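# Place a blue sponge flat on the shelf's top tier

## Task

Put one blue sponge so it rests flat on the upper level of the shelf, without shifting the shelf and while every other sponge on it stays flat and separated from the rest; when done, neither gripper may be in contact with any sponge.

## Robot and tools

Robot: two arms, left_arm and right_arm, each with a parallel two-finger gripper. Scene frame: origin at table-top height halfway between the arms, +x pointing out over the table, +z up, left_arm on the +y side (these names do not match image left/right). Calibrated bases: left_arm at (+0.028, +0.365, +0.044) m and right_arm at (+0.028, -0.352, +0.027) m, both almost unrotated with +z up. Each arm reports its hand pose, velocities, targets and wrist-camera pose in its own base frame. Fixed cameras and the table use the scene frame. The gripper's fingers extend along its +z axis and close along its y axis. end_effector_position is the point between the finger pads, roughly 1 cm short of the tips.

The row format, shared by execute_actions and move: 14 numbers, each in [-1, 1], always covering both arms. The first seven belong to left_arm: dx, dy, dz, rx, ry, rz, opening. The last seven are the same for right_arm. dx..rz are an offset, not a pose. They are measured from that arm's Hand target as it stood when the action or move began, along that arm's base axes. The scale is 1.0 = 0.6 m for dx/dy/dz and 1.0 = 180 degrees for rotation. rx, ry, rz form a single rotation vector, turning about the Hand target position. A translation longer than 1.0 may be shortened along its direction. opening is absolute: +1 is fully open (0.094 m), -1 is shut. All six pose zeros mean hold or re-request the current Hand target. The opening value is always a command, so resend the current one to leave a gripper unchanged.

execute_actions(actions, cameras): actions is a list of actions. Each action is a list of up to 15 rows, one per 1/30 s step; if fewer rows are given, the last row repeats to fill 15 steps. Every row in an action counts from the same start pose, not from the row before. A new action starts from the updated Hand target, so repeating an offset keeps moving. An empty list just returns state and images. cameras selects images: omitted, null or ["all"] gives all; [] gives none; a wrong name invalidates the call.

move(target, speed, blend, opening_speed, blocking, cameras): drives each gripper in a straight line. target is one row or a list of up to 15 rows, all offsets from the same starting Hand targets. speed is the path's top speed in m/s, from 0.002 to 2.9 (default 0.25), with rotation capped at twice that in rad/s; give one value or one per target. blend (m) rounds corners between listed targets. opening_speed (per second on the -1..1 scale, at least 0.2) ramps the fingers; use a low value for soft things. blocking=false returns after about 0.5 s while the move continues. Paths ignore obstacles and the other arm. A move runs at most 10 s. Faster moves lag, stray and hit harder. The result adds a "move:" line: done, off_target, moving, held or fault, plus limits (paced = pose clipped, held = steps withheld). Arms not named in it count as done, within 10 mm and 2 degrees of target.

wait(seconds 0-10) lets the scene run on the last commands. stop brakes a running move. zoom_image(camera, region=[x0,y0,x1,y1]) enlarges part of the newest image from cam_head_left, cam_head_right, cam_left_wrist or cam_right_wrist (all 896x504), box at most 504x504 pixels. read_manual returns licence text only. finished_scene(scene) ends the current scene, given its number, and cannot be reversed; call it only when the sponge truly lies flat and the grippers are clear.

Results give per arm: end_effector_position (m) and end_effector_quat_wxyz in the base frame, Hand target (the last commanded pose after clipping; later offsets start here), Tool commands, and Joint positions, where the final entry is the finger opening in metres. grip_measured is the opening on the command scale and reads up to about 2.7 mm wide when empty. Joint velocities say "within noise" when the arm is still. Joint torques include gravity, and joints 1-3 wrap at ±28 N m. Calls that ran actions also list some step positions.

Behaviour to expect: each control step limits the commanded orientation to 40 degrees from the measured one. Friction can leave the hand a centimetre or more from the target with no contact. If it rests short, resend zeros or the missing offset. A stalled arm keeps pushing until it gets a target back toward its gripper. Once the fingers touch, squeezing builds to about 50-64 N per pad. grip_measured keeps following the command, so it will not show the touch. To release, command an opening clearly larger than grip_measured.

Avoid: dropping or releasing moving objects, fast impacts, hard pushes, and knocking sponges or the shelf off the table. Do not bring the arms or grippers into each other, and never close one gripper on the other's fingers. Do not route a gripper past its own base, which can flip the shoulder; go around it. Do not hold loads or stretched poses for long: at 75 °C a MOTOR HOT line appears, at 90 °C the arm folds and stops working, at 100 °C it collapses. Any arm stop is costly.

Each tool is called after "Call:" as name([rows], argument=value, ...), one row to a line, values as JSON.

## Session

Call:
execute_actions(actions=[])

Scene clock: 0.00 s.
left_arm: end_effector_position=(+0.4037, +0.0232, +0.1015) grip_measured=+1.000 end_effector_quat_wxyz=(+0.592, -0.061, +0.803, -0.007) | right_arm: end_effector_position=(+0.4034, -0.0341, +0.1189) grip_measured=+1.000 end_effector_quat_wxyz=(+0.612, +0.054, +0.785, -0.084)
Joint positions: left_arm=[0.048 1.581 0.38 0.898 -0.015 -0.093 0.094] | right_arm=[0 1.563 0.378 0.94 0.199 -0.019 0.094]
Joint velocities: within noise
Joint torques (N m): no reading
Motor temperatures (°C): left_arm=[26 27 28 25 24 27 28] | right_arm=[27 29 26 27 27 28 28]
Heat: left arm: 28 °C; right arm: 29 °C.
Hand target: left_arm +0.4088, +0.0243, +0.1166; +0.610, -0.060, +0.790, -0.004 | right_arm +0.4078, -0.0355, +0.1345; +0.629, +0.060, +0.770, -0.083
Tool commands: left_gripper/opening=+1.0 right_gripper/opening=+1.0

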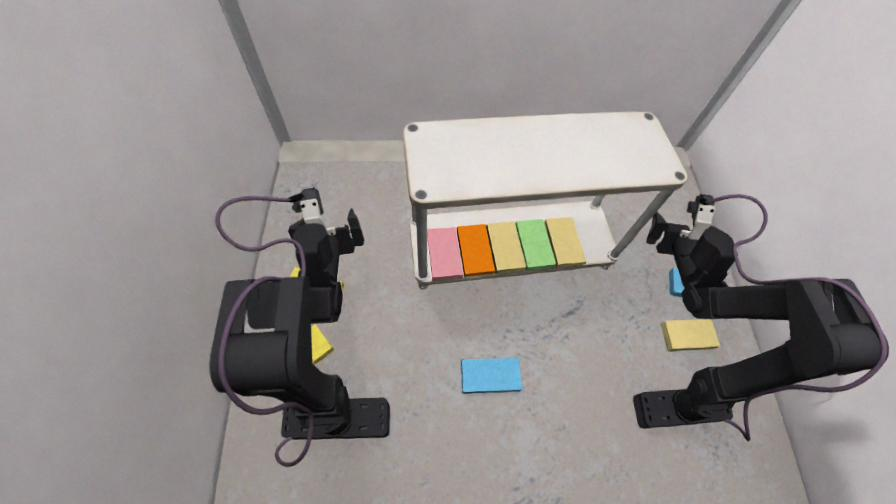

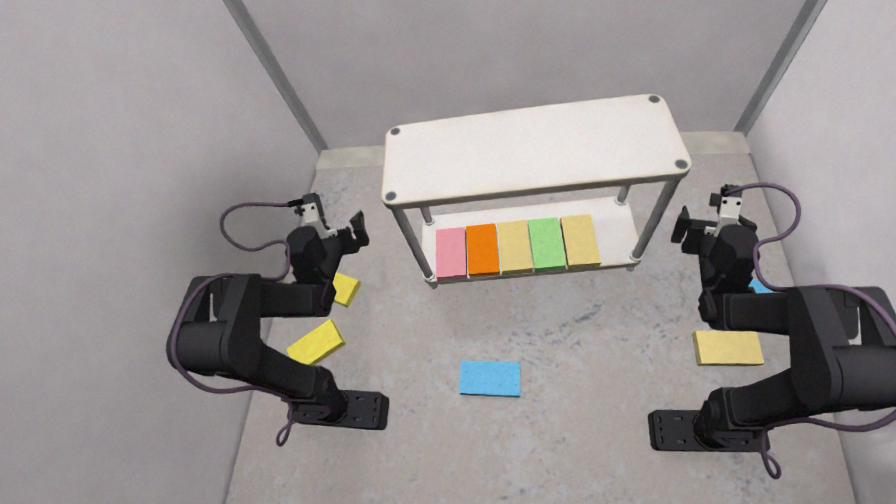

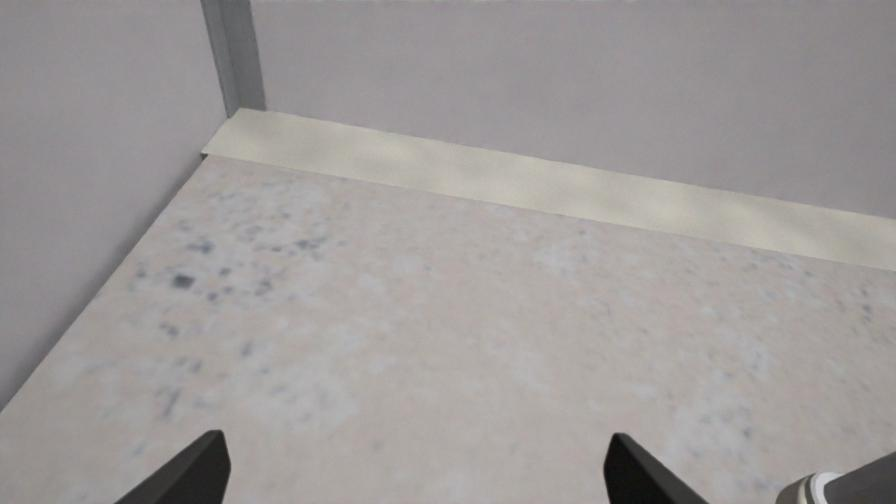

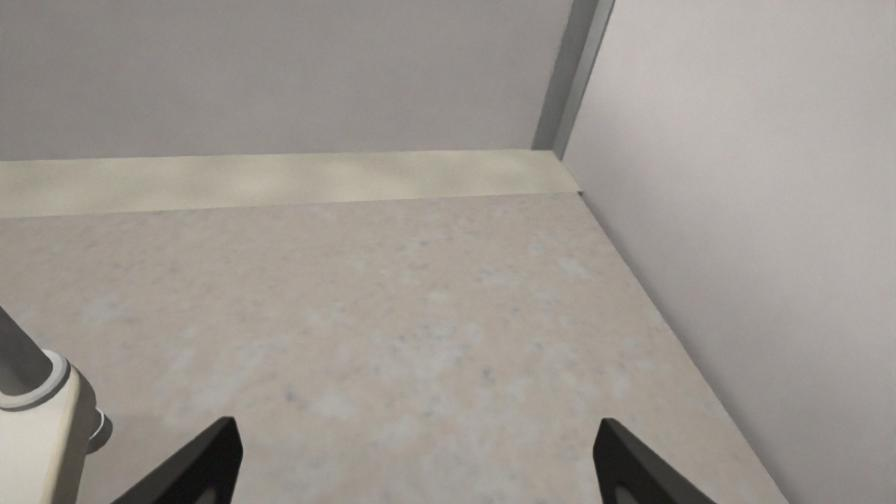

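Call:
move(target=[0,0,0,0,0,0,1,-0.296,-0.041,0.06,0.0331,0.1685,0.057,1], speed=0.4, cameras=["cam_head_left","cam_right_wrist"])

Scene clock: 3.00 s.
left_arm: end_effector_position=(+0.4037, +0.0232, +0.1015) grip_measured=+1.000 end_effector_quat_wxyz=(+0.592, -0.061, +0.803, -0.007) | right_arm: end_effector_position=(+0.2298, -0.0629, +0.1526) grip_measured=+1.000 end_effector_quat_wxyz=(+0.395, +0.010, +0.919, -0.004)
Joint positions: left_arm=[0.048 1.581 0.38 0.898 -0.015 -0.093 0.094] | right_arm=[-0.549 0.713 0.616 -0.735 -0.375 -0.381 0.094]
Joint velocities: within noise
Joint torques (N m): left_arm=[0.06 -4.83 5.14 1.86 -0.01 -0.02] | right_arm=[-0.47 -0.53 9.32 1.18 -0.43 -0.07]
Motor temperatures (°C): left_arm=[26 27 29 26 24 27 28] | right_arm=[27 30 27 27 27 28 28]
Heat: left arm: 29 °C; right arm: 30 °C.
Hand target: left_arm +0.4088, +0.0243, +0.1166; +0.610, -0.060, +0.790, -0.004 | right_arm +0.2302, -0.0601, +0.1705; +0.407, +0.000, +0.913, -0.001
Off the commanded pose: left_arm 0.016 m, 3 deg | right_arm 0.018 m, 2 deg.
move: off_target (left_arm, right_arm)
Images, in order (width x height): cam_head_left 896x504, cam_right_wrist 896x504.

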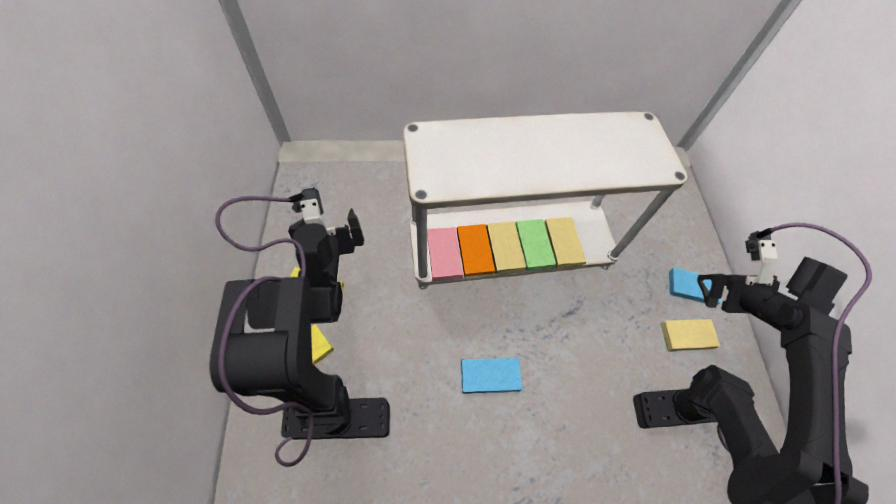

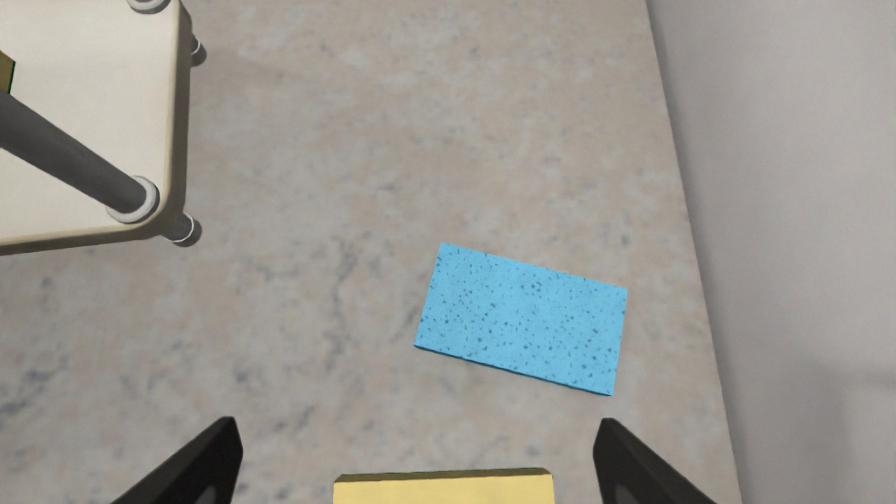

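Call:
move([
  [0,0,0,0,0,0,1,0.016,0.4,0.016,0,0,0.25,1],
  [0,0,0,0,0,0,1,-0.242,0.65,-0.134,0,0,0.5,1],
], speed=0.5, blend=[0.08,0], cameras=["cam_head_left","cam_right_wrist"])

Scene clock: 6.33 s.
left_arm: end_effector_position=(+0.4037, +0.0232, +0.1015) grip_measured=+1.000 end_effector_quat_wxyz=(+0.592, -0.061, +0.803, -0.007) | right_arm: end_effector_position=(+0.0845, +0.3204, +0.0808) grip_measured=+1.000 end_effector_quat_wxyz=(-0.266, +0.644, -0.664, -0.269)
Joint positions: left_arm=[0.048 1.581 0.38 0.898 -0.015 -0.093 0.094] | right_arm=[1.163 1.256 0.566 -0.146 -0.275 -0.27 0.094]
Joint velocities: within noise
Joint torques (N m): left_arm=[0.02 -4.79 5.12 1.86 -0.01 -0.02] | right_arm=[0.21 -3.66 4.55 2.3 -0.36 -0.07]
Motor temperatures (°C): left_arm=[26 27 29 27 24 27 28] | right_arm=[27 30 27 28 27 28 28]
Heat: left arm: 29 °C; right arm: 30 °C.
Hand target: left_arm +0.4088, +0.0243, +0.1166; +0.610, -0.060, +0.790, -0.004 | right_arm +0.0850, +0.3299, +0.0901; -0.289, +0.646, -0.646, -0.288
Off the commanded pose: left_arm 0.016 m, 3 deg | right_arm 0.013 m, 4 deg.
move: off_target (left_arm, right_arm)
Images, in order (width x height): cam_head_left 896x504, cam_right_wrist 896x504.

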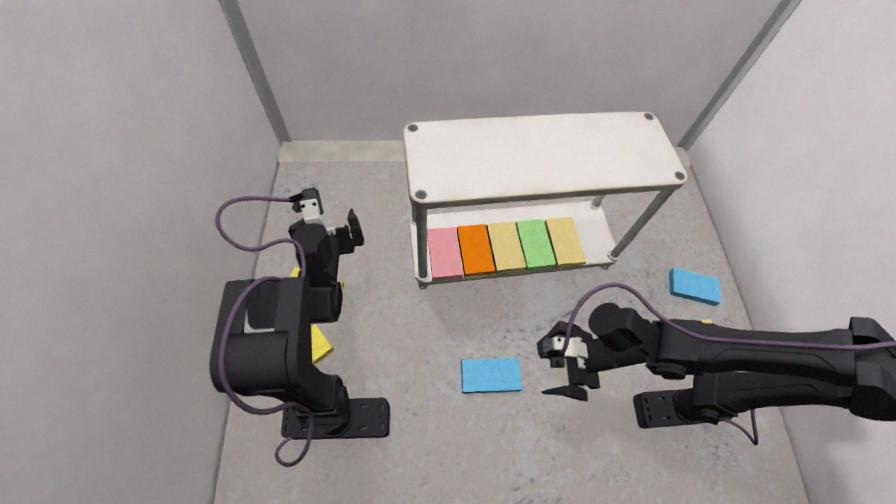

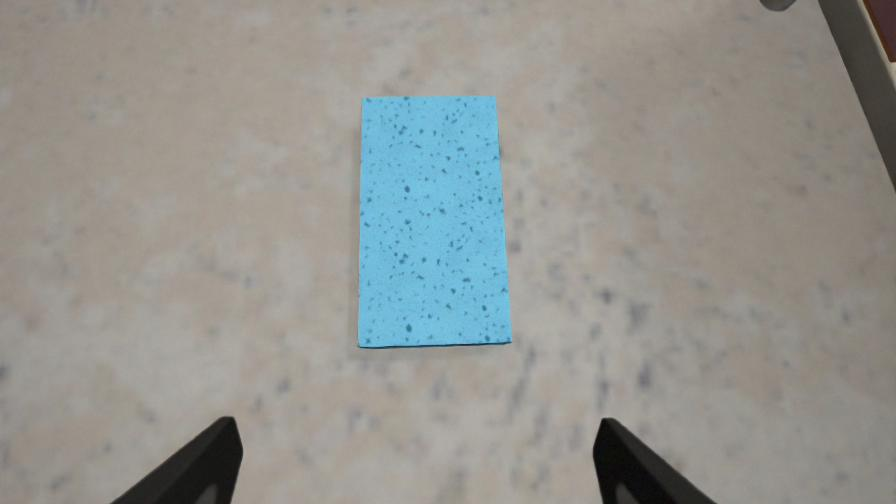

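Call:
move([
  [0,0,0,0,0,0,1,0.002,0.138,-0.06,0,0,0,1],
  [0,0,0,0,0,0,1,0.002,0.138,-0.15,0,0,0,1],
], speed=[0.25,0.12], blend=[0.03,0], cameras=["cam_right_wrist"])

Scene clock: 9.77 s.
left_arm: end_effector_position=(+0.4037, +0.0232, +0.1015) grip_measured=+1.000 end_effector_quat_wxyz=(+0.592, -0.061, +0.803, -0.007) | right_arm: end_effector_position=(+0.0880, +0.4032, -0.0073) grip_measured=+1.000 end_effector_quat_wxyz=(-0.272, +0.652, -0.654, -0.272)
Joint positions: left_arm=[0.048 1.581 0.38 0.898 -0.015 -0.093 0.094] | right_arm=[1.26 1.849 0.671 0.373 -0.218 -0.22 0.094]
Joint velocities: within noise
Joint torques (N m): left_arm=[-0.01 -4.82 5.15 1.87 -0.01 -0.01] | right_arm=[0.43 -6.43 3.63 2.26 -0.12 0.08]
Motor temperatures (°C): left_arm=[26 28 29 28 24 27 28] | right_arm=[27 30 27 29 27 28 28]
Heat: left arm: 29 °C; right arm: 30 °C.
Hand target: left_arm +0.4088, +0.0243, +0.1166; +0.610, -0.060, +0.790, -0.004 | right_arm +0.0862, +0.4127, +0.0001; -0.289, +0.646, -0.646, -0.288
Off the commanded pose: left_arm 0.016 m, 3 deg | right_arm 0.012 m, 3 deg.
move: off_target (left_arm, right_arm); blend cut to 0.027 m at target 1
Images, in order (width x height): cam_right_wrist 896x504.

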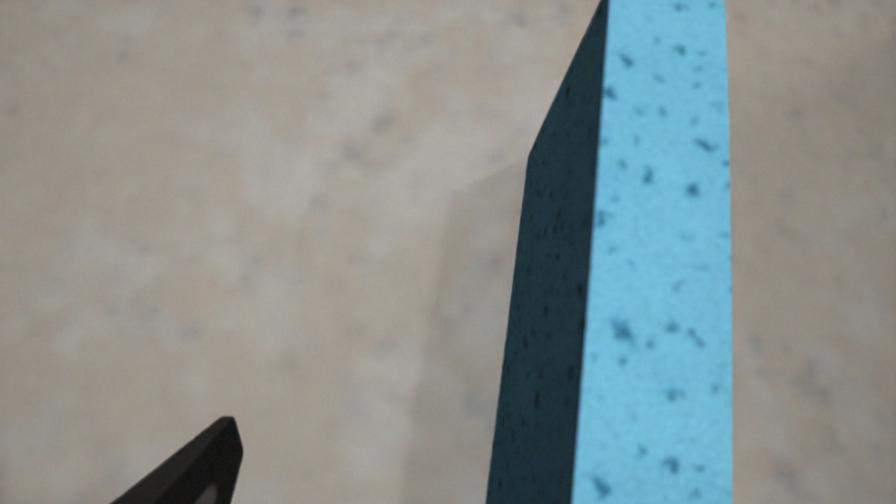

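Call:
move(target=[0,0,0,0,0,0,1,-0.01,-0.12,0.15,0,0,0,1], speed=0.15)

Scene clock: 11.80 s.
left_arm: end_effector_position=(+0.4037, +0.0232, +0.1015) grip_measured=+1.000 end_effector_quat_wxyz=(+0.592, -0.061, +0.803, -0.007) | right_arm: end_effector_position=(+0.0827, +0.3470, +0.0883) grip_measured=+1.000 end_effector_quat_wxyz=(-0.297, +0.641, -0.648, -0.285)
Joint positions: left_arm=[0.048 1.581 0.38 0.898 -0.015 -0.093 0.094] | right_arm=[1.211 1.32 0.583 -0.014 -0.249 -0.241 0.094]
Joint velocities: within noise
Joint torques (N m): left_arm=[0.01 -4.86 5.08 1.85 -0.01 -0.01] | right_arm=[-0.49 -5.71 4.92 1.3 -0.32 -0.07]
Motor temperatures (°C): left_arm=[26 28 29 28 24 27 28] | right_arm=[27 30 27 30 27 28 28]
Heat: left arm: 29 °C; right arm: 30 °C.
Hand target: left_arm +0.4088, +0.0243, +0.1166; +0.610, -0.060, +0.790, -0.004 | right_arm +0.0802, +0.3407, +0.0901; -0.289, +0.646, -0.646, -0.288
Off the commanded pose: left_arm 0.016 m, 3 deg | right_arm 0.007 m, 1 deg.
move: off_target (left_arm)

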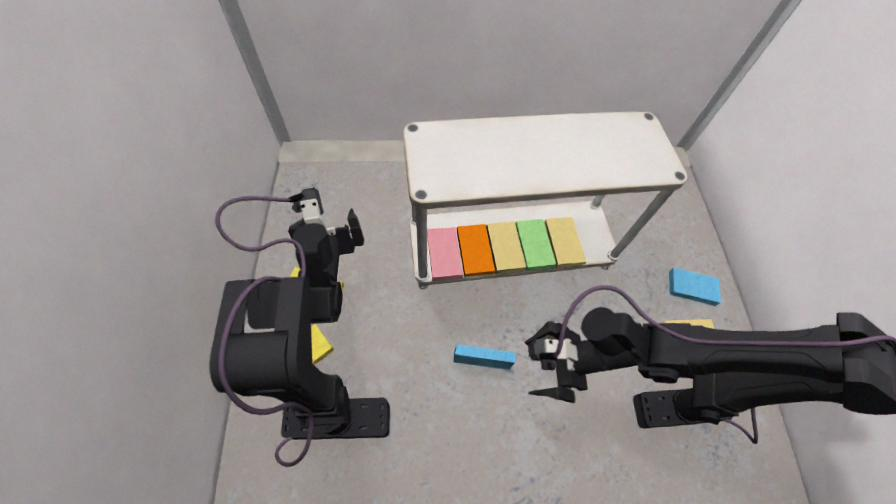

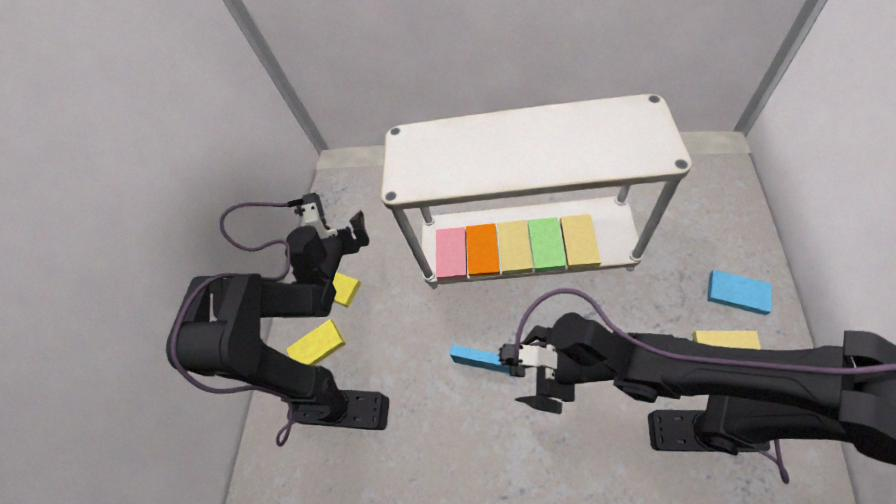

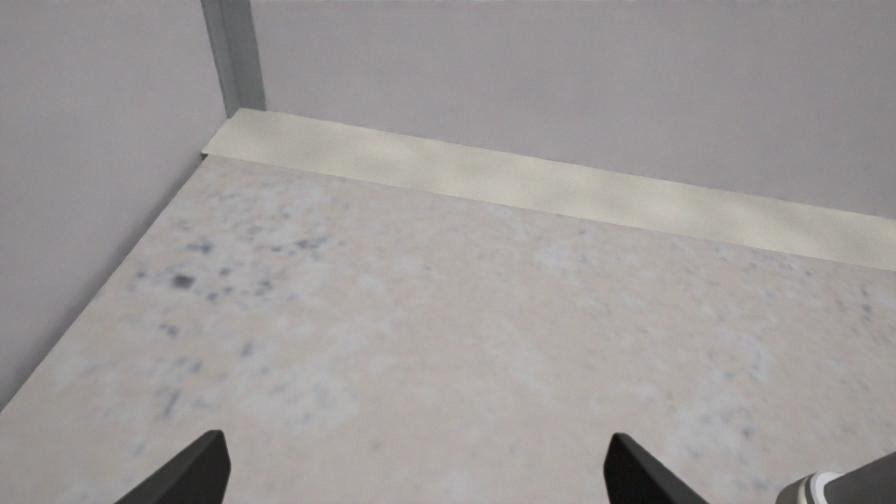

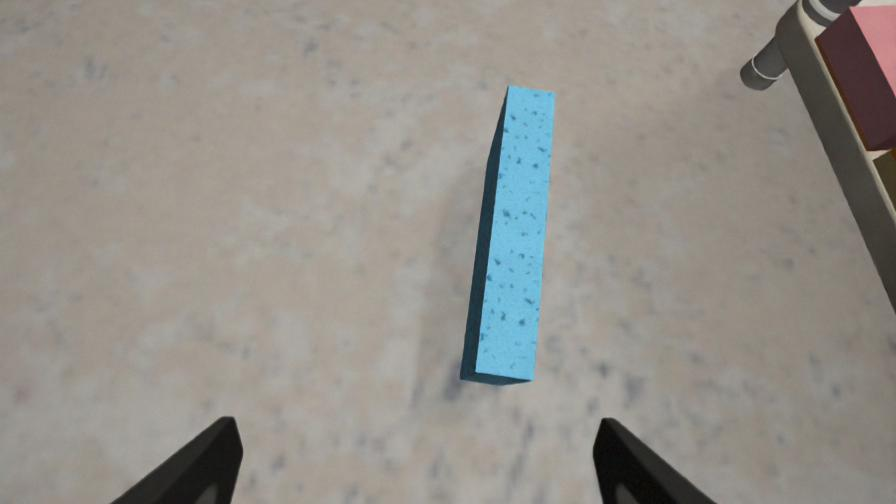

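Call:
move([
  [0,0,0,0,0,0,1,0.142,0.017,0,0,0,0,-1],
  [0,0,0,0,0,0,1,0.142,0.133,-0.08,0,0,0,-1],
], speed=[0.25,0.2], cameras=["cam_right_wrist","cam_head_left"])

Scene clock: 14.63 s.
left_arm: end_effector_position=(+0.4037, +0.0232, +0.1015) grip_measured=+1.000 end_effector_quat_wxyz=(+0.592, -0.061, +0.803, -0.007) | right_arm: end_effector_position=(+0.1501, +0.3979, +0.0200) grip_measured=-0.985 end_effector_quat_wxyz=(-0.243, +0.653, -0.662, -0.276)
Joint positions: left_arm=[0.048 1.581 0.38 0.898 -0.015 -0.093 0.094] | right_arm=[1.051 1.826 0.853 0.069 -0.381 -0.372 0.001]
Joint velocities: within noise
Joint torques (N m): left_arm=[0.02 -4.82 5.15 1.86 0 -0.03] | right_arm=[0.03 -7.15 7.54 2.15 -0.17 0.06]
Motor temperatures (°C): left_arm=[26 28 30 29 24 27 28] | right_arm=[27 30 28 30 27 28 28]
Heat: left arm: 30 °C; right arm: 30 °C.
Hand target: left_arm +0.4088, +0.0243, +0.1166; +0.610, -0.060, +0.790, -0.004 | right_arm +0.1654, +0.4205, +0.0421; -0.289, +0.646, -0.646, -0.288
Off the commanded pose: left_arm 0.016 m, 3 deg | right_arm 0.035 m, 6 deg.
move: off_target (left_arm, right_arm)
Images, in order (width x height): cam_head_left 896x504, cam_right_wrist 896x504.

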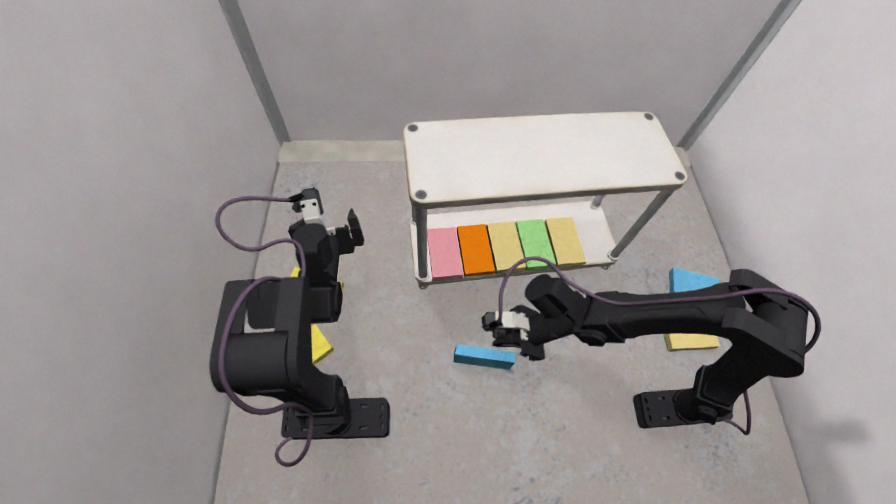

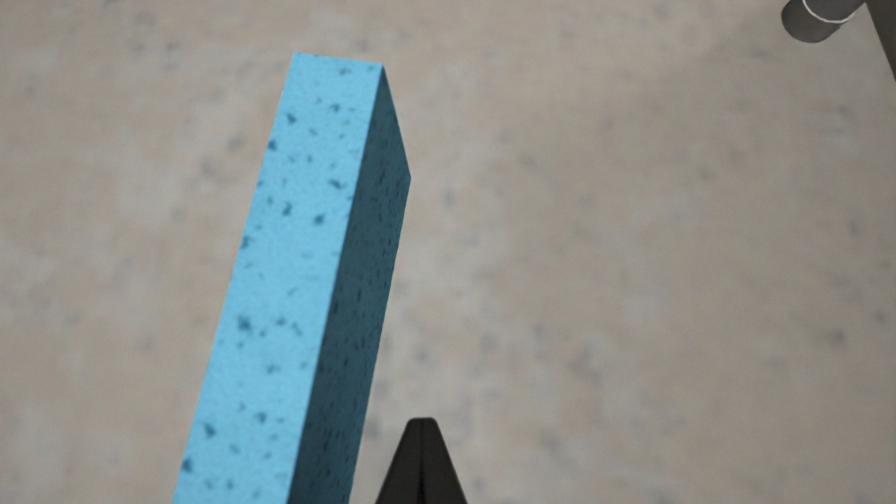

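Call:
move([
  [0,0,0,0,0,0,1,0,0.01,0.02,0,0,0,-1],
  [0,0,0,0,0,0,1,-0.11,0.01,0.02,0,0,0,-1],
  [0,0,0,0,0,0,1,-0.06,-0.16,0.1,0,0,0,1],
], speed=[0.15,0.1,0.25], cameras=["cam_right_wrist","cam_head_left"])

Scene clock: 18.27 s.
left_arm: end_effector_position=(+0.4037, +0.0232, +0.1015) grip_measured=+1.000 end_effector_quat_wxyz=(+0.592, -0.061, +0.803, -0.007) | right_arm: end_effector_position=(+0.1392, +0.3302, +0.1015) grip_measured=+0.997 end_effector_quat_wxyz=(-0.301, +0.639, -0.650, -0.279)
Joint positions: left_arm=[0.048 1.581 0.38 0.898 -0.015 -0.093 0.094] | right_arm=[0.973 1.34 0.669 -0.134 -0.403 -0.416 0.094]
Joint velocities: within noise
Joint torques (N m): left_arm=[-0.03 -4.85 5.18 1.85 -0.01 -0.02] | right_arm=[-0.46 -5.93 4.48 1.2 -0.45 -0.07]
Motor temperatures (°C): left_arm=[26 28 30 29 24 27 28] | right_arm=[27 31 28 30 27 28 28]
Heat: left arm: 30 °C; right arm: 31 °C.
Hand target: left_arm +0.4088, +0.0243, +0.1166; +0.610, -0.060, +0.790, -0.004 | right_arm +0.1294, +0.3245, +0.1021; -0.289, +0.646, -0.646, -0.288
Off the commanded pose: left_arm 0.016 m, 3 deg | right_arm 0.011 m, 2 deg.
move: off_target (left_arm, right_arm); target 3's new opening was sent with right_arm's hand 0.011 m and 2 deg from that target
Images, in order (width x height): cam_head_left 896x504, cam_right_wrist 896x504.

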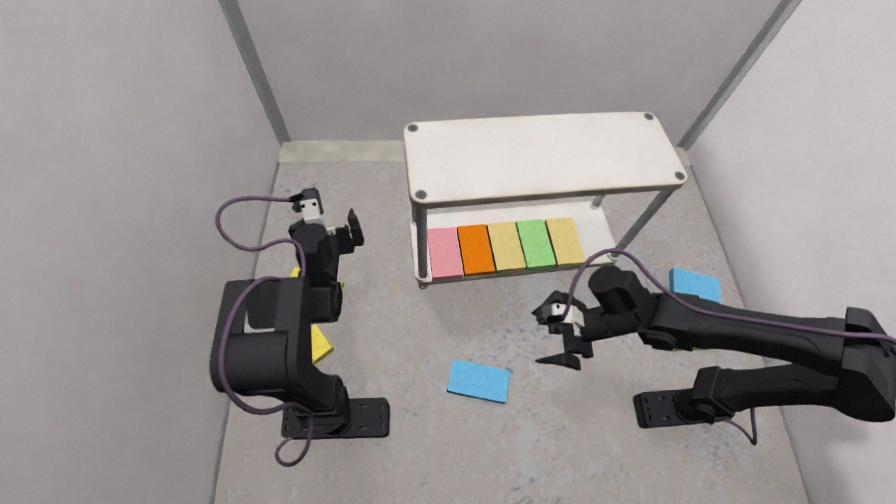

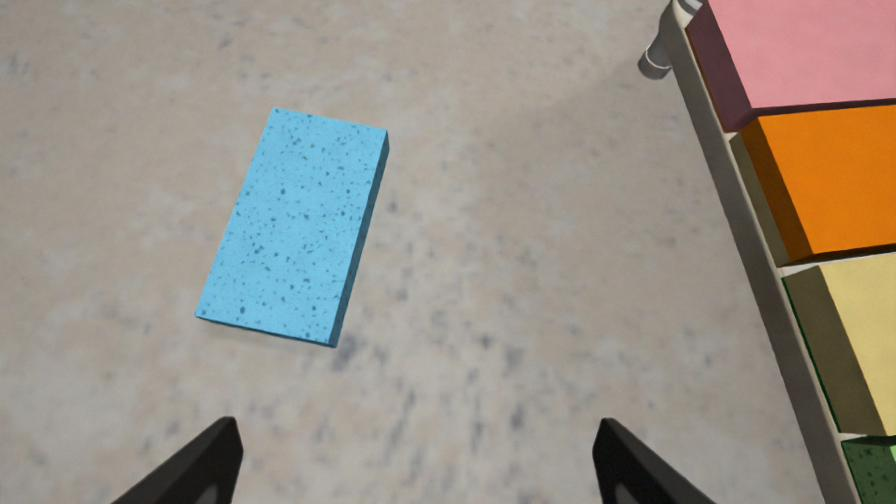

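Call:
move(target=[0,0,0,0,0,0,1,-0.122,0.129,-0.07,0,0,-0.061,1], cameras=["cam_right_wrist"])

Scene clock: 20.27 s.
left_arm: end_effector_position=(+0.4037, +0.0232, +0.1015) grip_measured=+1.000 end_effector_quat_wxyz=(+0.592, -0.061, +0.803, -0.007) | right_arm: end_effector_position=(+0.0507, +0.3799, +0.0383) grip_measured=+0.997 end_effector_quat_wxyz=(+0.279, -0.601, +0.713, +0.232)
Joint positions: left_arm=[0.048 1.581 0.38 0.898 -0.015 -0.093 0.094] | right_arm=[1.454 1.576 0.643 0.104 0.041 0.038 0.094]
Joint velocities: within noise
Joint torques (N m): left_arm=[0.02 -4.85 5.12 1.84 -0.02 -0.01] | right_arm=[0.29 -5.45 6.63 2.36 0.07 0.06]
Motor temperatures (°C): left_arm=[26 28 30 29 24 27 28] | right_arm=[27 31 28 31 27 28 28]
Heat: left arm: 30 °C; right arm: 31 °C.
Hand target: left_arm +0.4088, +0.0243, +0.1166; +0.610, -0.060, +0.790, -0.004 | right_arm +0.0562, +0.4019, +0.0601; +0.315, -0.581, +0.705, +0.259
Off the commanded pose: left_arm 0.016 m, 3 deg | right_arm 0.031 m, 6 deg.
move: off_target (left_arm, right_arm)
Images, in order (width x height): cam_right_wrist 896x504.

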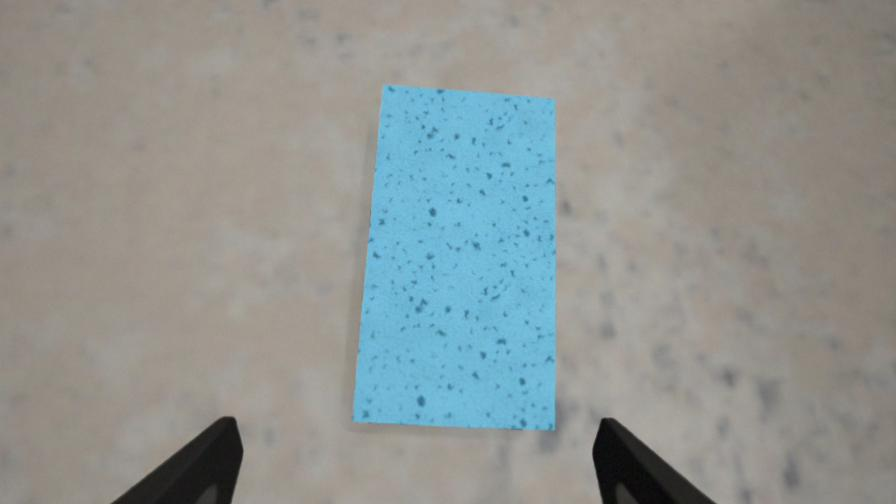

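Call:
move(target=[0,0,0,0,0,0,1,0.031,0.072,-0.01,0,0,0,1], cameras=["cam_right_wrist"])

Scene clock: 21.60 s.
left_arm: end_effector_position=(+0.4037, +0.0232, +0.1015) grip_measured=+1.000 end_effector_quat_wxyz=(+0.592, -0.061, +0.803, -0.007) | right_arm: end_effector_position=(+0.0717, +0.4186, +0.0294) grip_measured=+0.997 end_effector_quat_wxyz=(+0.279, -0.588, +0.724, +0.228)
Joint positions: left_arm=[0.048 1.581 0.38 0.898 -0.015 -0.093 0.094] | right_arm=[1.412 1.75 0.797 0.12 0.03 0.035 0.094]
Joint velocities: within noise
Joint torques (N m): left_arm=[0.06 -4.79 5.09 1.87 -0.02 -0.01] | right_arm=[-0.47 -6.71 7.71 2.28 -0.11 -0.08]
Motor temperatures (°C): left_arm=[26 28 30 30 24 27 28] | right_arm=[27 31 28 31 27 28 28]
Heat: left arm: 30 °C; right arm: 31 °C.
Hand target: left_arm +0.4088, +0.0243, +0.1166; +0.610, -0.060, +0.790, -0.004 | right_arm +0.0748, +0.4451, +0.0541; +0.315, -0.581, +0.705, +0.259
Off the commanded pose: left_arm 0.016 m, 3 deg | right_arm 0.036 m, 6 deg.
move: off_target (left_arm, right_arm)
Images, in order (width x height): cam_right_wrist 896x504.

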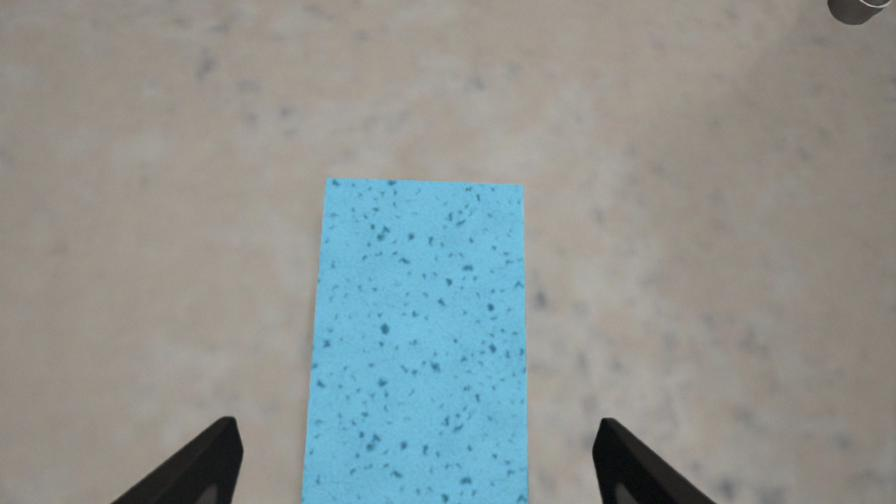

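Call:
move(target=[0,0,0,0,0,0,1,0,0,-0.062,0,0,0,1], speed=0.1, cameras=["cam_right_wrist"])

Scene clock: 23.20 s.
left_arm: end_effector_position=(+0.4037, +0.0232, +0.1015) grip_measured=+1.000 end_effector_quat_wxyz=(+0.592, -0.061, +0.803, -0.007) | right_arm: end_effector_position=(+0.0743, +0.4351, +0.0076) grip_measured=+0.997 end_effector_quat_wxyz=(+0.293, -0.583, +0.718, +0.240)
Joint positions: left_arm=[0.048 1.581 0.38 0.898 -0.015 -0.093 0.094] | right_arm=[1.412 1.868 0.797 0.278 0.03 0.035 0.094]
Joint velocities: within noise
Joint torques (N m): left_arm=[0.02 -4.88 5.12 1.87 -0.01 -0.01] | right_arm=[-0.49 -7.27 3.77 2.39 -0.12 -0.07]
Motor temperatures (°C): left_arm=[26 28 30 30 24 27 28] | right_arm=[27 31 28 31 27 28 28]
Heat: left arm: 30 °C; right arm: 31 °C.
Hand target: left_arm +0.4088, +0.0243, +0.1166; +0.610, -0.060, +0.790, -0.004 | right_arm +0.0748, +0.4451, +0.0169; +0.315, -0.581, +0.705, +0.259
Off the commanded pose: left_arm 0.016 m, 3 deg | right_arm 0.014 m, 4 deg.
move: off_target (left_arm, right_arm)
Images, in order (width x height): cam_right_wrist 896x504.

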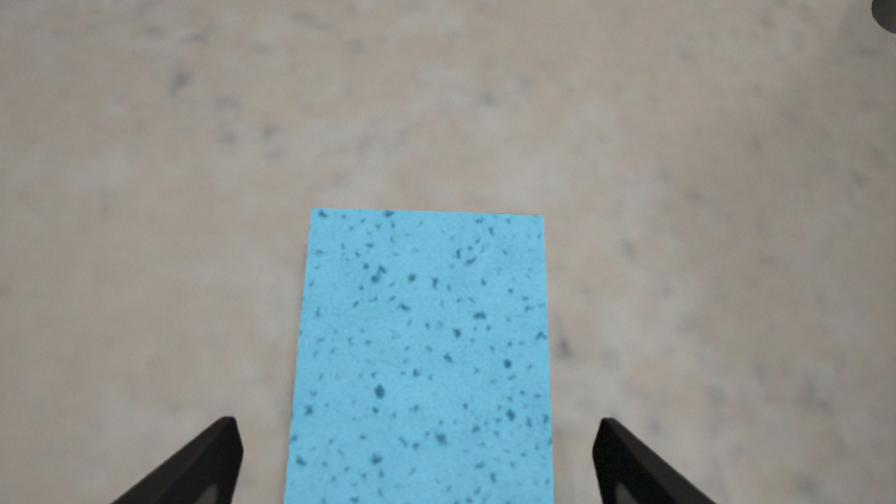

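Call:
move(target=[0,0,0,0,0,0,1,-0.003,-0.018,-0.022,0,0,0,1], speed=0.1, cameras=[])

Call:
move(target=[0,0,0,0,0,0,1,0,0,0,0,0,0,0.15], opening_speed=1.2, cameras=["cam_right_wrist"])

Scene clock: 24.83 s.
left_arm: end_effector_position=(+0.4037, +0.0232, +0.1015) grip_measured=+1.000 end_effector_quat_wxyz=(+0.592, -0.061, +0.803, -0.007) | right_arm: end_effector_position=(+0.0729, +0.4266, -0.0037) grip_measured=+0.997 end_effector_quat_wxyz=(+0.297, -0.587, +0.714, +0.241)
Joint positions: left_arm=[0.048 1.581 0.38 0.898 -0.015 -0.093 0.094] | right_arm=[1.412 1.882 0.741 0.353 0.03 0.024 0.094]
Joint velocities: within noise
Joint torques (N m): left_arm=[0.03 -4.83 5.15 1.85 -0.01 -0.02] | right_arm=[-0.46 -7.13 3.18 2.41 -0.11 -0.07]
Motor temperatures (°C): left_arm=[26 28 30 30 24 27 28] | right_arm=[27 31 28 32 27 28 28]
Heat: left arm: 30 °C; right arm: 32 °C.
Hand target: left_arm +0.4088, +0.0243, +0.1166; +0.610, -0.060, +0.790, -0.004 | right_arm +0.0730, +0.4343, +0.0037; +0.315, -0.581, +0.705, +0.259
Off the commanded pose: left_arm 0.016 m, 3 deg | right_arm 0.011 m, 3 deg.
move: off_target (left_arm, right_arm)
No camera images: "cameras" was empty.

Scene clock: 26.07 s.
left_arm: end_effector_position=(+0.4037, +0.0232, +0.1015) grip_measured=+1.000 end_effector_quat_wxyz=(+0.592, -0.061, +0.803, -0.007) | right_arm: end_effector_position=(+0.0731, +0.4274, -0.0029) grip_measured=+0.334 end_effector_quat_wxyz=(+0.298, -0.586, +0.714, +0.242)
Joint positions: left_arm=[0.048 1.581 0.38 0.898 -0.015 -0.093 0.094] | right_arm=[1.412 1.882 0.741 0.357 0.03 0.024 0.063]
Joint velocities: within noise
Joint torques (N m): left_arm=[-0.01 -4.86 5.16 1.86 0 -0.01] | right_arm=[-0.46 -7.09 3.18 2.38 -0.12 -0.06]
Motor temperatures (°C): left_arm=[26 28 30 30 24 27 28] | right_arm=[27 32 28 32 27 28 28]
Heat: left arm: 30 °C; right arm: 32 °C.
Hand target: left_arm +0.4088, +0.0243, +0.1166; +0.610, -0.060, +0.790, -0.004 | right_arm +0.0730, +0.4343, +0.0037; +0.315, -0.581, +0.705, +0.259
Off the commanded pose: left_arm 0.016 m, 3 deg | right_arm 0.010 m, 3 deg.
move: off_target (left_arm, right_arm)
Images, in order (width x height): cam_right_wrist 896x504.

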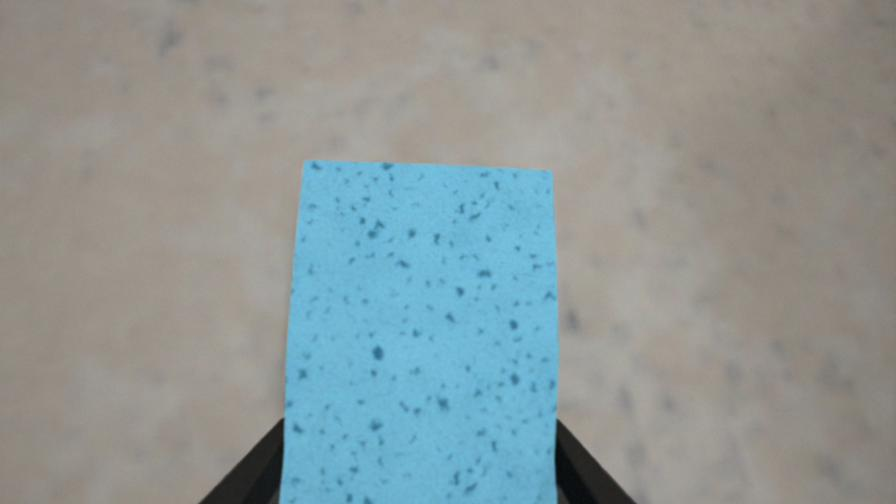

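Call:
move([
  [0,0,0,0,0,0,1,0.045,-0.123,0.493,0,0,-0.1,0.15],
  [0,0,0,0,0,0,1,0.317,-0.317,0.66,0,0,-0.3,0.15],
  [0,0,0,0,0,0,1,0.52,-0.373,0.643,0,0,-0.439,0.15],
], speed=0.4, blend=[0.08,0.08,0], cameras=["cam_head_left","cam_right_wrist"])

Scene clock: 30.43 s.
left_arm: end_effector_position=(+0.4037, +0.0232, +0.1015) grip_measured=+1.000 end_effector_quat_wxyz=(+0.592, -0.061, +0.803, -0.007) | right_arm: end_effector_position=(+0.3895, +0.2167, +0.3822) grip_measured=+0.334 end_effector_quat_wxyz=(+0.403, -0.009, +0.915, +0.009)
Joint positions: left_arm=[0.048 1.581 0.38 0.898 -0.015 -0.093 0.094] | right_arm=[0.686 2.01 2.674 -1.52 0.466 0.489 0.063]
Joint velocities: within noise
Joint torques (N m): left_arm=[0.05 -4.79 5.14 1.86 -0.01 -0.03] | right_arm=[-0.09 -7.79 6.58 1.15 0.4 0.07]
Motor temperatures (°C): left_arm=[26 28 30 31 24 27 28] | right_arm=[27 32 28 32 27 28 29]
Heat: left arm: 31 °C; right arm: 32 °C.
Hand target: left_arm +0.4088, +0.0243, +0.1166; +0.610, -0.060, +0.790, -0.004 | right_arm +0.3850, +0.2105, +0.3895; +0.407, +0.000, +0.913, -0.001
Off the commanded pose: left_arm 0.016 m, 3 deg | right_arm 0.011 m, 2 deg.
move: off_target (left_arm, right_arm)
Images, in order (width x height): cam_head_left 896x504, cam_right_wrist 896x504.

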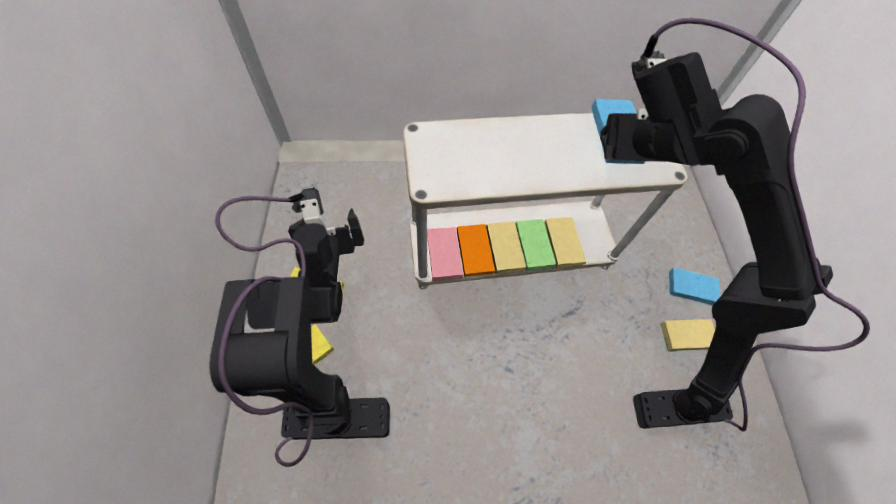

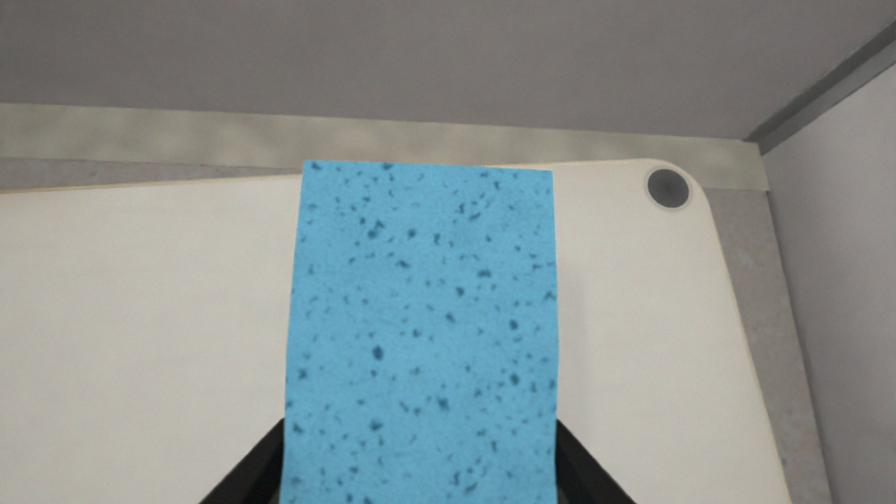

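Call:
move(target=[0,0,0,0,0,0,1,0.008,0,-0.06,0,0,0,0.15], speed=0.08, cameras=["cam_head_left","cam_right_wrist"])

Call:
zoom_image(camera="cam_head_left", region=[560, 80, 720, 220])

Scene clock: 31.90 s.
left_arm: end_effector_position=(+0.4037, +0.0232, +0.1015) grip_measured=+1.000 end_effector_quat_wxyz=(+0.592, -0.061, +0.803, -0.007) | right_arm: end_effector_position=(+0.3875, +0.2148, +0.3504) grip_measured=+0.334 end_effector_quat_wxyz=(+0.398, -0.002, +0.917, +0.002)
Joint positions: left_arm=[0.048 1.581 0.38 0.898 -0.015 -0.093 0.094] | right_arm=[0.691 1.836 2.246 -1.289 0.479 0.51 0.063]
Joint velocities: within noise
Joint torques (N m): left_arm=[0.05 -4.86 5.12 1.86 -0.02 -0.02] | right_arm=[-0.49 -8.54 2.84 1.76 0.22 -0.07]
Motor temperatures (°C): left_arm=[26 28 30 31 24 27 28] | right_arm=[27 32 28 32 27 28 29]
Heat: left arm: 31 °C; right arm: 32 °C.
Hand target: left_arm +0.4088, +0.0243, +0.1166; +0.610, -0.060, +0.790, -0.004 | right_arm +0.3898, +0.2105, +0.3535; +0.407, +0.000, +0.913, -0.001
Off the commanded pose: left_arm 0.016 m, 3 deg | right_arm 0.006 m, 1 deg.
move: off_target (left_arm)
Images, in order (width x height): cam_head_left 896x504, cam_right_wrist 896x504.

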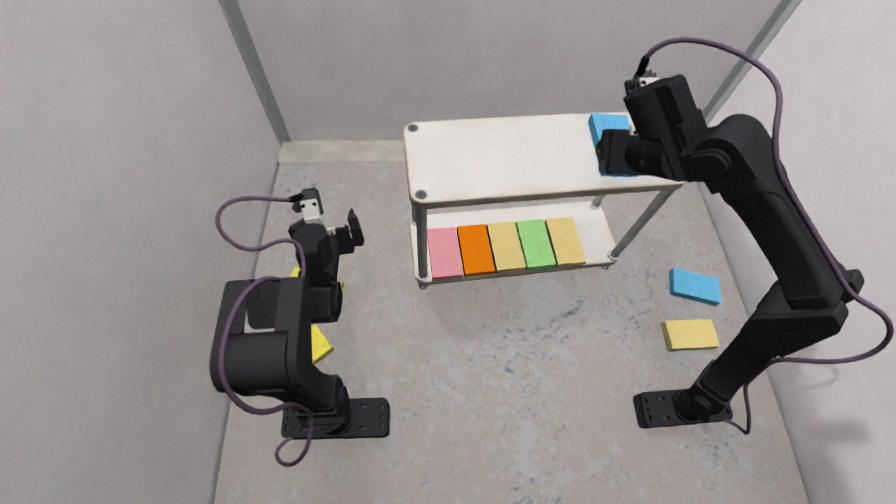

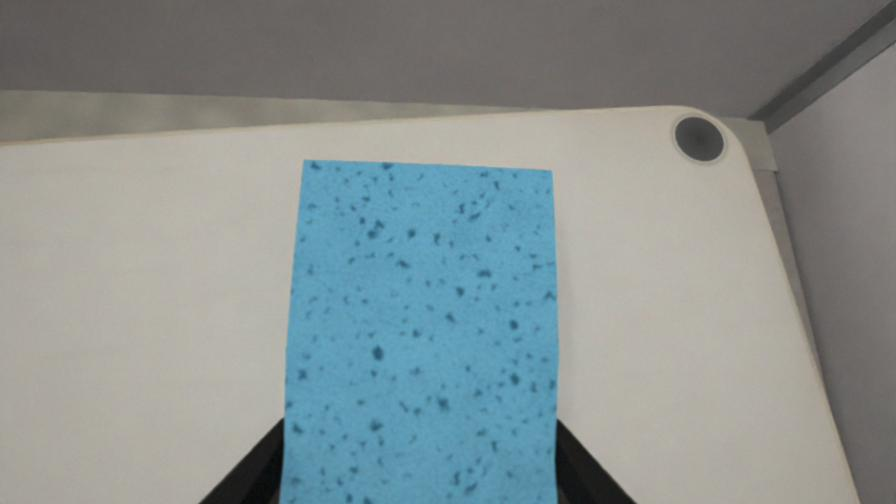

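Scaled by 3.150 from the camera's 896x504 image, which has a finer 1280x720 frame.

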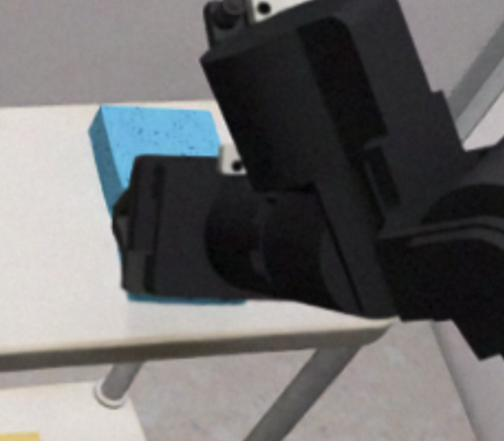

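Call:
move(target=[0,0,0,0,0,0,1,0,0,-0.017,0,0,0,0.15], speed=0.05, cameras=[])

Call:
move([
  [0,0,0,0,0,0,1,0,0,0.005,0,0,0,0.15],
  [0,0,0,0,0,0,1,0,0,0.005,0,0,0,1],
  [0,0,0,0,0,0,1,-0.15,0,0.15,0,0,0,1],
], speed=[0.05,0.1,0.25], cameras=["cam_head_left","cam_right_wrist"])

Scene clock: 33.23 s.
left_arm: end_effector_position=(+0.4037, +0.0232, +0.1015) grip_measured=+1.000 end_effector_quat_wxyz=(+0.592, -0.061, +0.803, -0.007) | right_arm: end_effector_position=(+0.3883, +0.2150, +0.3513) grip_measured=+0.334 end_effector_quat_wxyz=(+0.414, -0.001, +0.910, +0.007)
Joint positions: left_arm=[0.048 1.581 0.38 0.898 -0.015 -0.093 0.094] | right_arm=[0.694 1.79 2.159 -1.209 0.49 0.5 0.063]
Joint velocities: within noise
Joint torques (N m): left_arm=[0.03 -4.81 5.14 1.87 -0.01 -0.02] | right_arm=[-0.49 -7.46 2.56 1.59 0.11 -0.05]
Motor temperatures (°C): left_arm=[26 28 30 31 24 27 28] | right_arm=[27 32 28 32 27 28 29]
Heat: left arm: 31 °C; right arm: 32 °C.
Hand target: left_arm +0.4088, +0.0243, +0.1166; +0.610, -0.060, +0.790, -0.004 | right_arm +0.3898, +0.2105, +0.3433; +0.407, +0.000, +0.913, -0.001
Off the commanded pose: left_arm 0.016 m, 3 deg | right_arm 0.009 m, 1 deg.
move: off_target (left_arm)
No camera images: "cameras" was empty.

Scene clock: 36.77 s.
left_arm: end_effector_position=(+0.4037, +0.0232, +0.1015) grip_measured=+1.000 end_effector_quat_wxyz=(+0.592, -0.061, +0.803, -0.007) | right_arm: end_effector_position=(+0.3058, +0.2285, +0.4220) grip_measured=+0.997 end_effector_quat_wxyz=(+0.443, -0.028, +0.895, +0.039)
Joint positions: left_arm=[0.048 1.581 0.38 0.898 -0.015 -0.093 0.094] | right_arm=[0.905 1.765 2.462 -1.517 0.599 0.601 0.094]
Joint velocities: within noise
Joint torques (N m): left_arm=[0.03 -4.86 5.18 1.86 -0.02 -0.01] | right_arm=[0.03 -7.64 4.86 1.12 0.48 0.07]
Motor temperatures (°C): left_arm=[26 28 30 31 24 27 28] | right_arm=[27 32 28 32 27 28 29]
Heat: left arm: 31 °C; right arm: 32 °C.
Hand target: left_arm +0.4088, +0.0243, +0.1166; +0.610, -0.060, +0.790, -0.004 | right_arm +0.2998, +0.2105, +0.4333; +0.407, +0.000, +0.913, -0.001
Off the commanded pose: left_arm 0.016 m, 3 deg | right_arm 0.022 m, 7 deg.
joint sent to its limit (right arm) — joint 4 (wrist pitch), lower limit. The joint targets are off in position and orientation.
move: off_target (left_arm, right_arm)
Images, in order (width x height): cam_head_left 896x504, cam_right_wrist 896x504.

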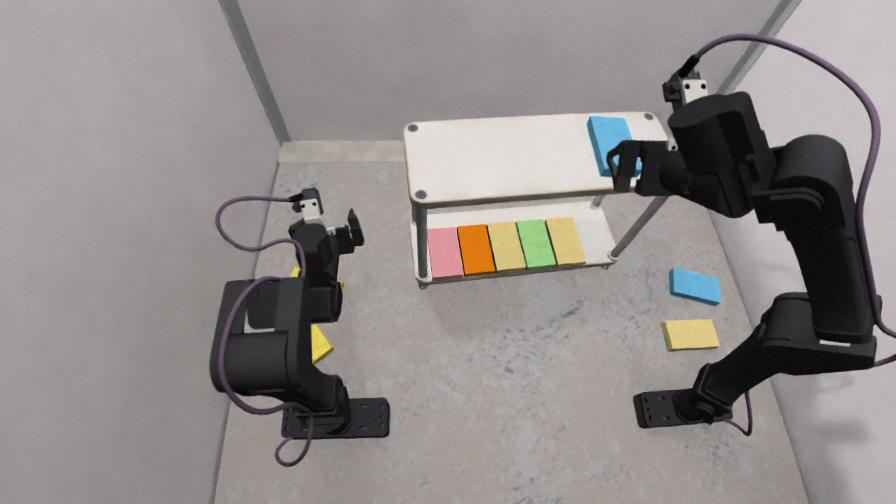

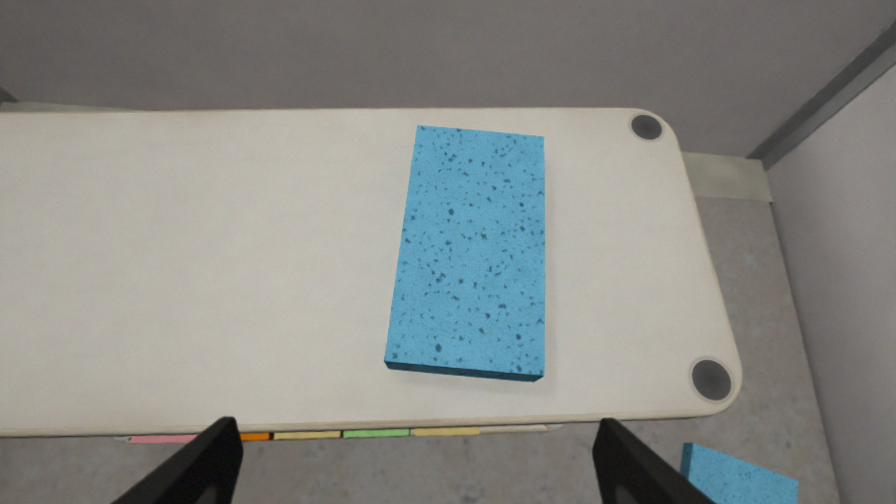

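Good.

Call:
finished_scene(scene=2)

The scene is finished: the task was done.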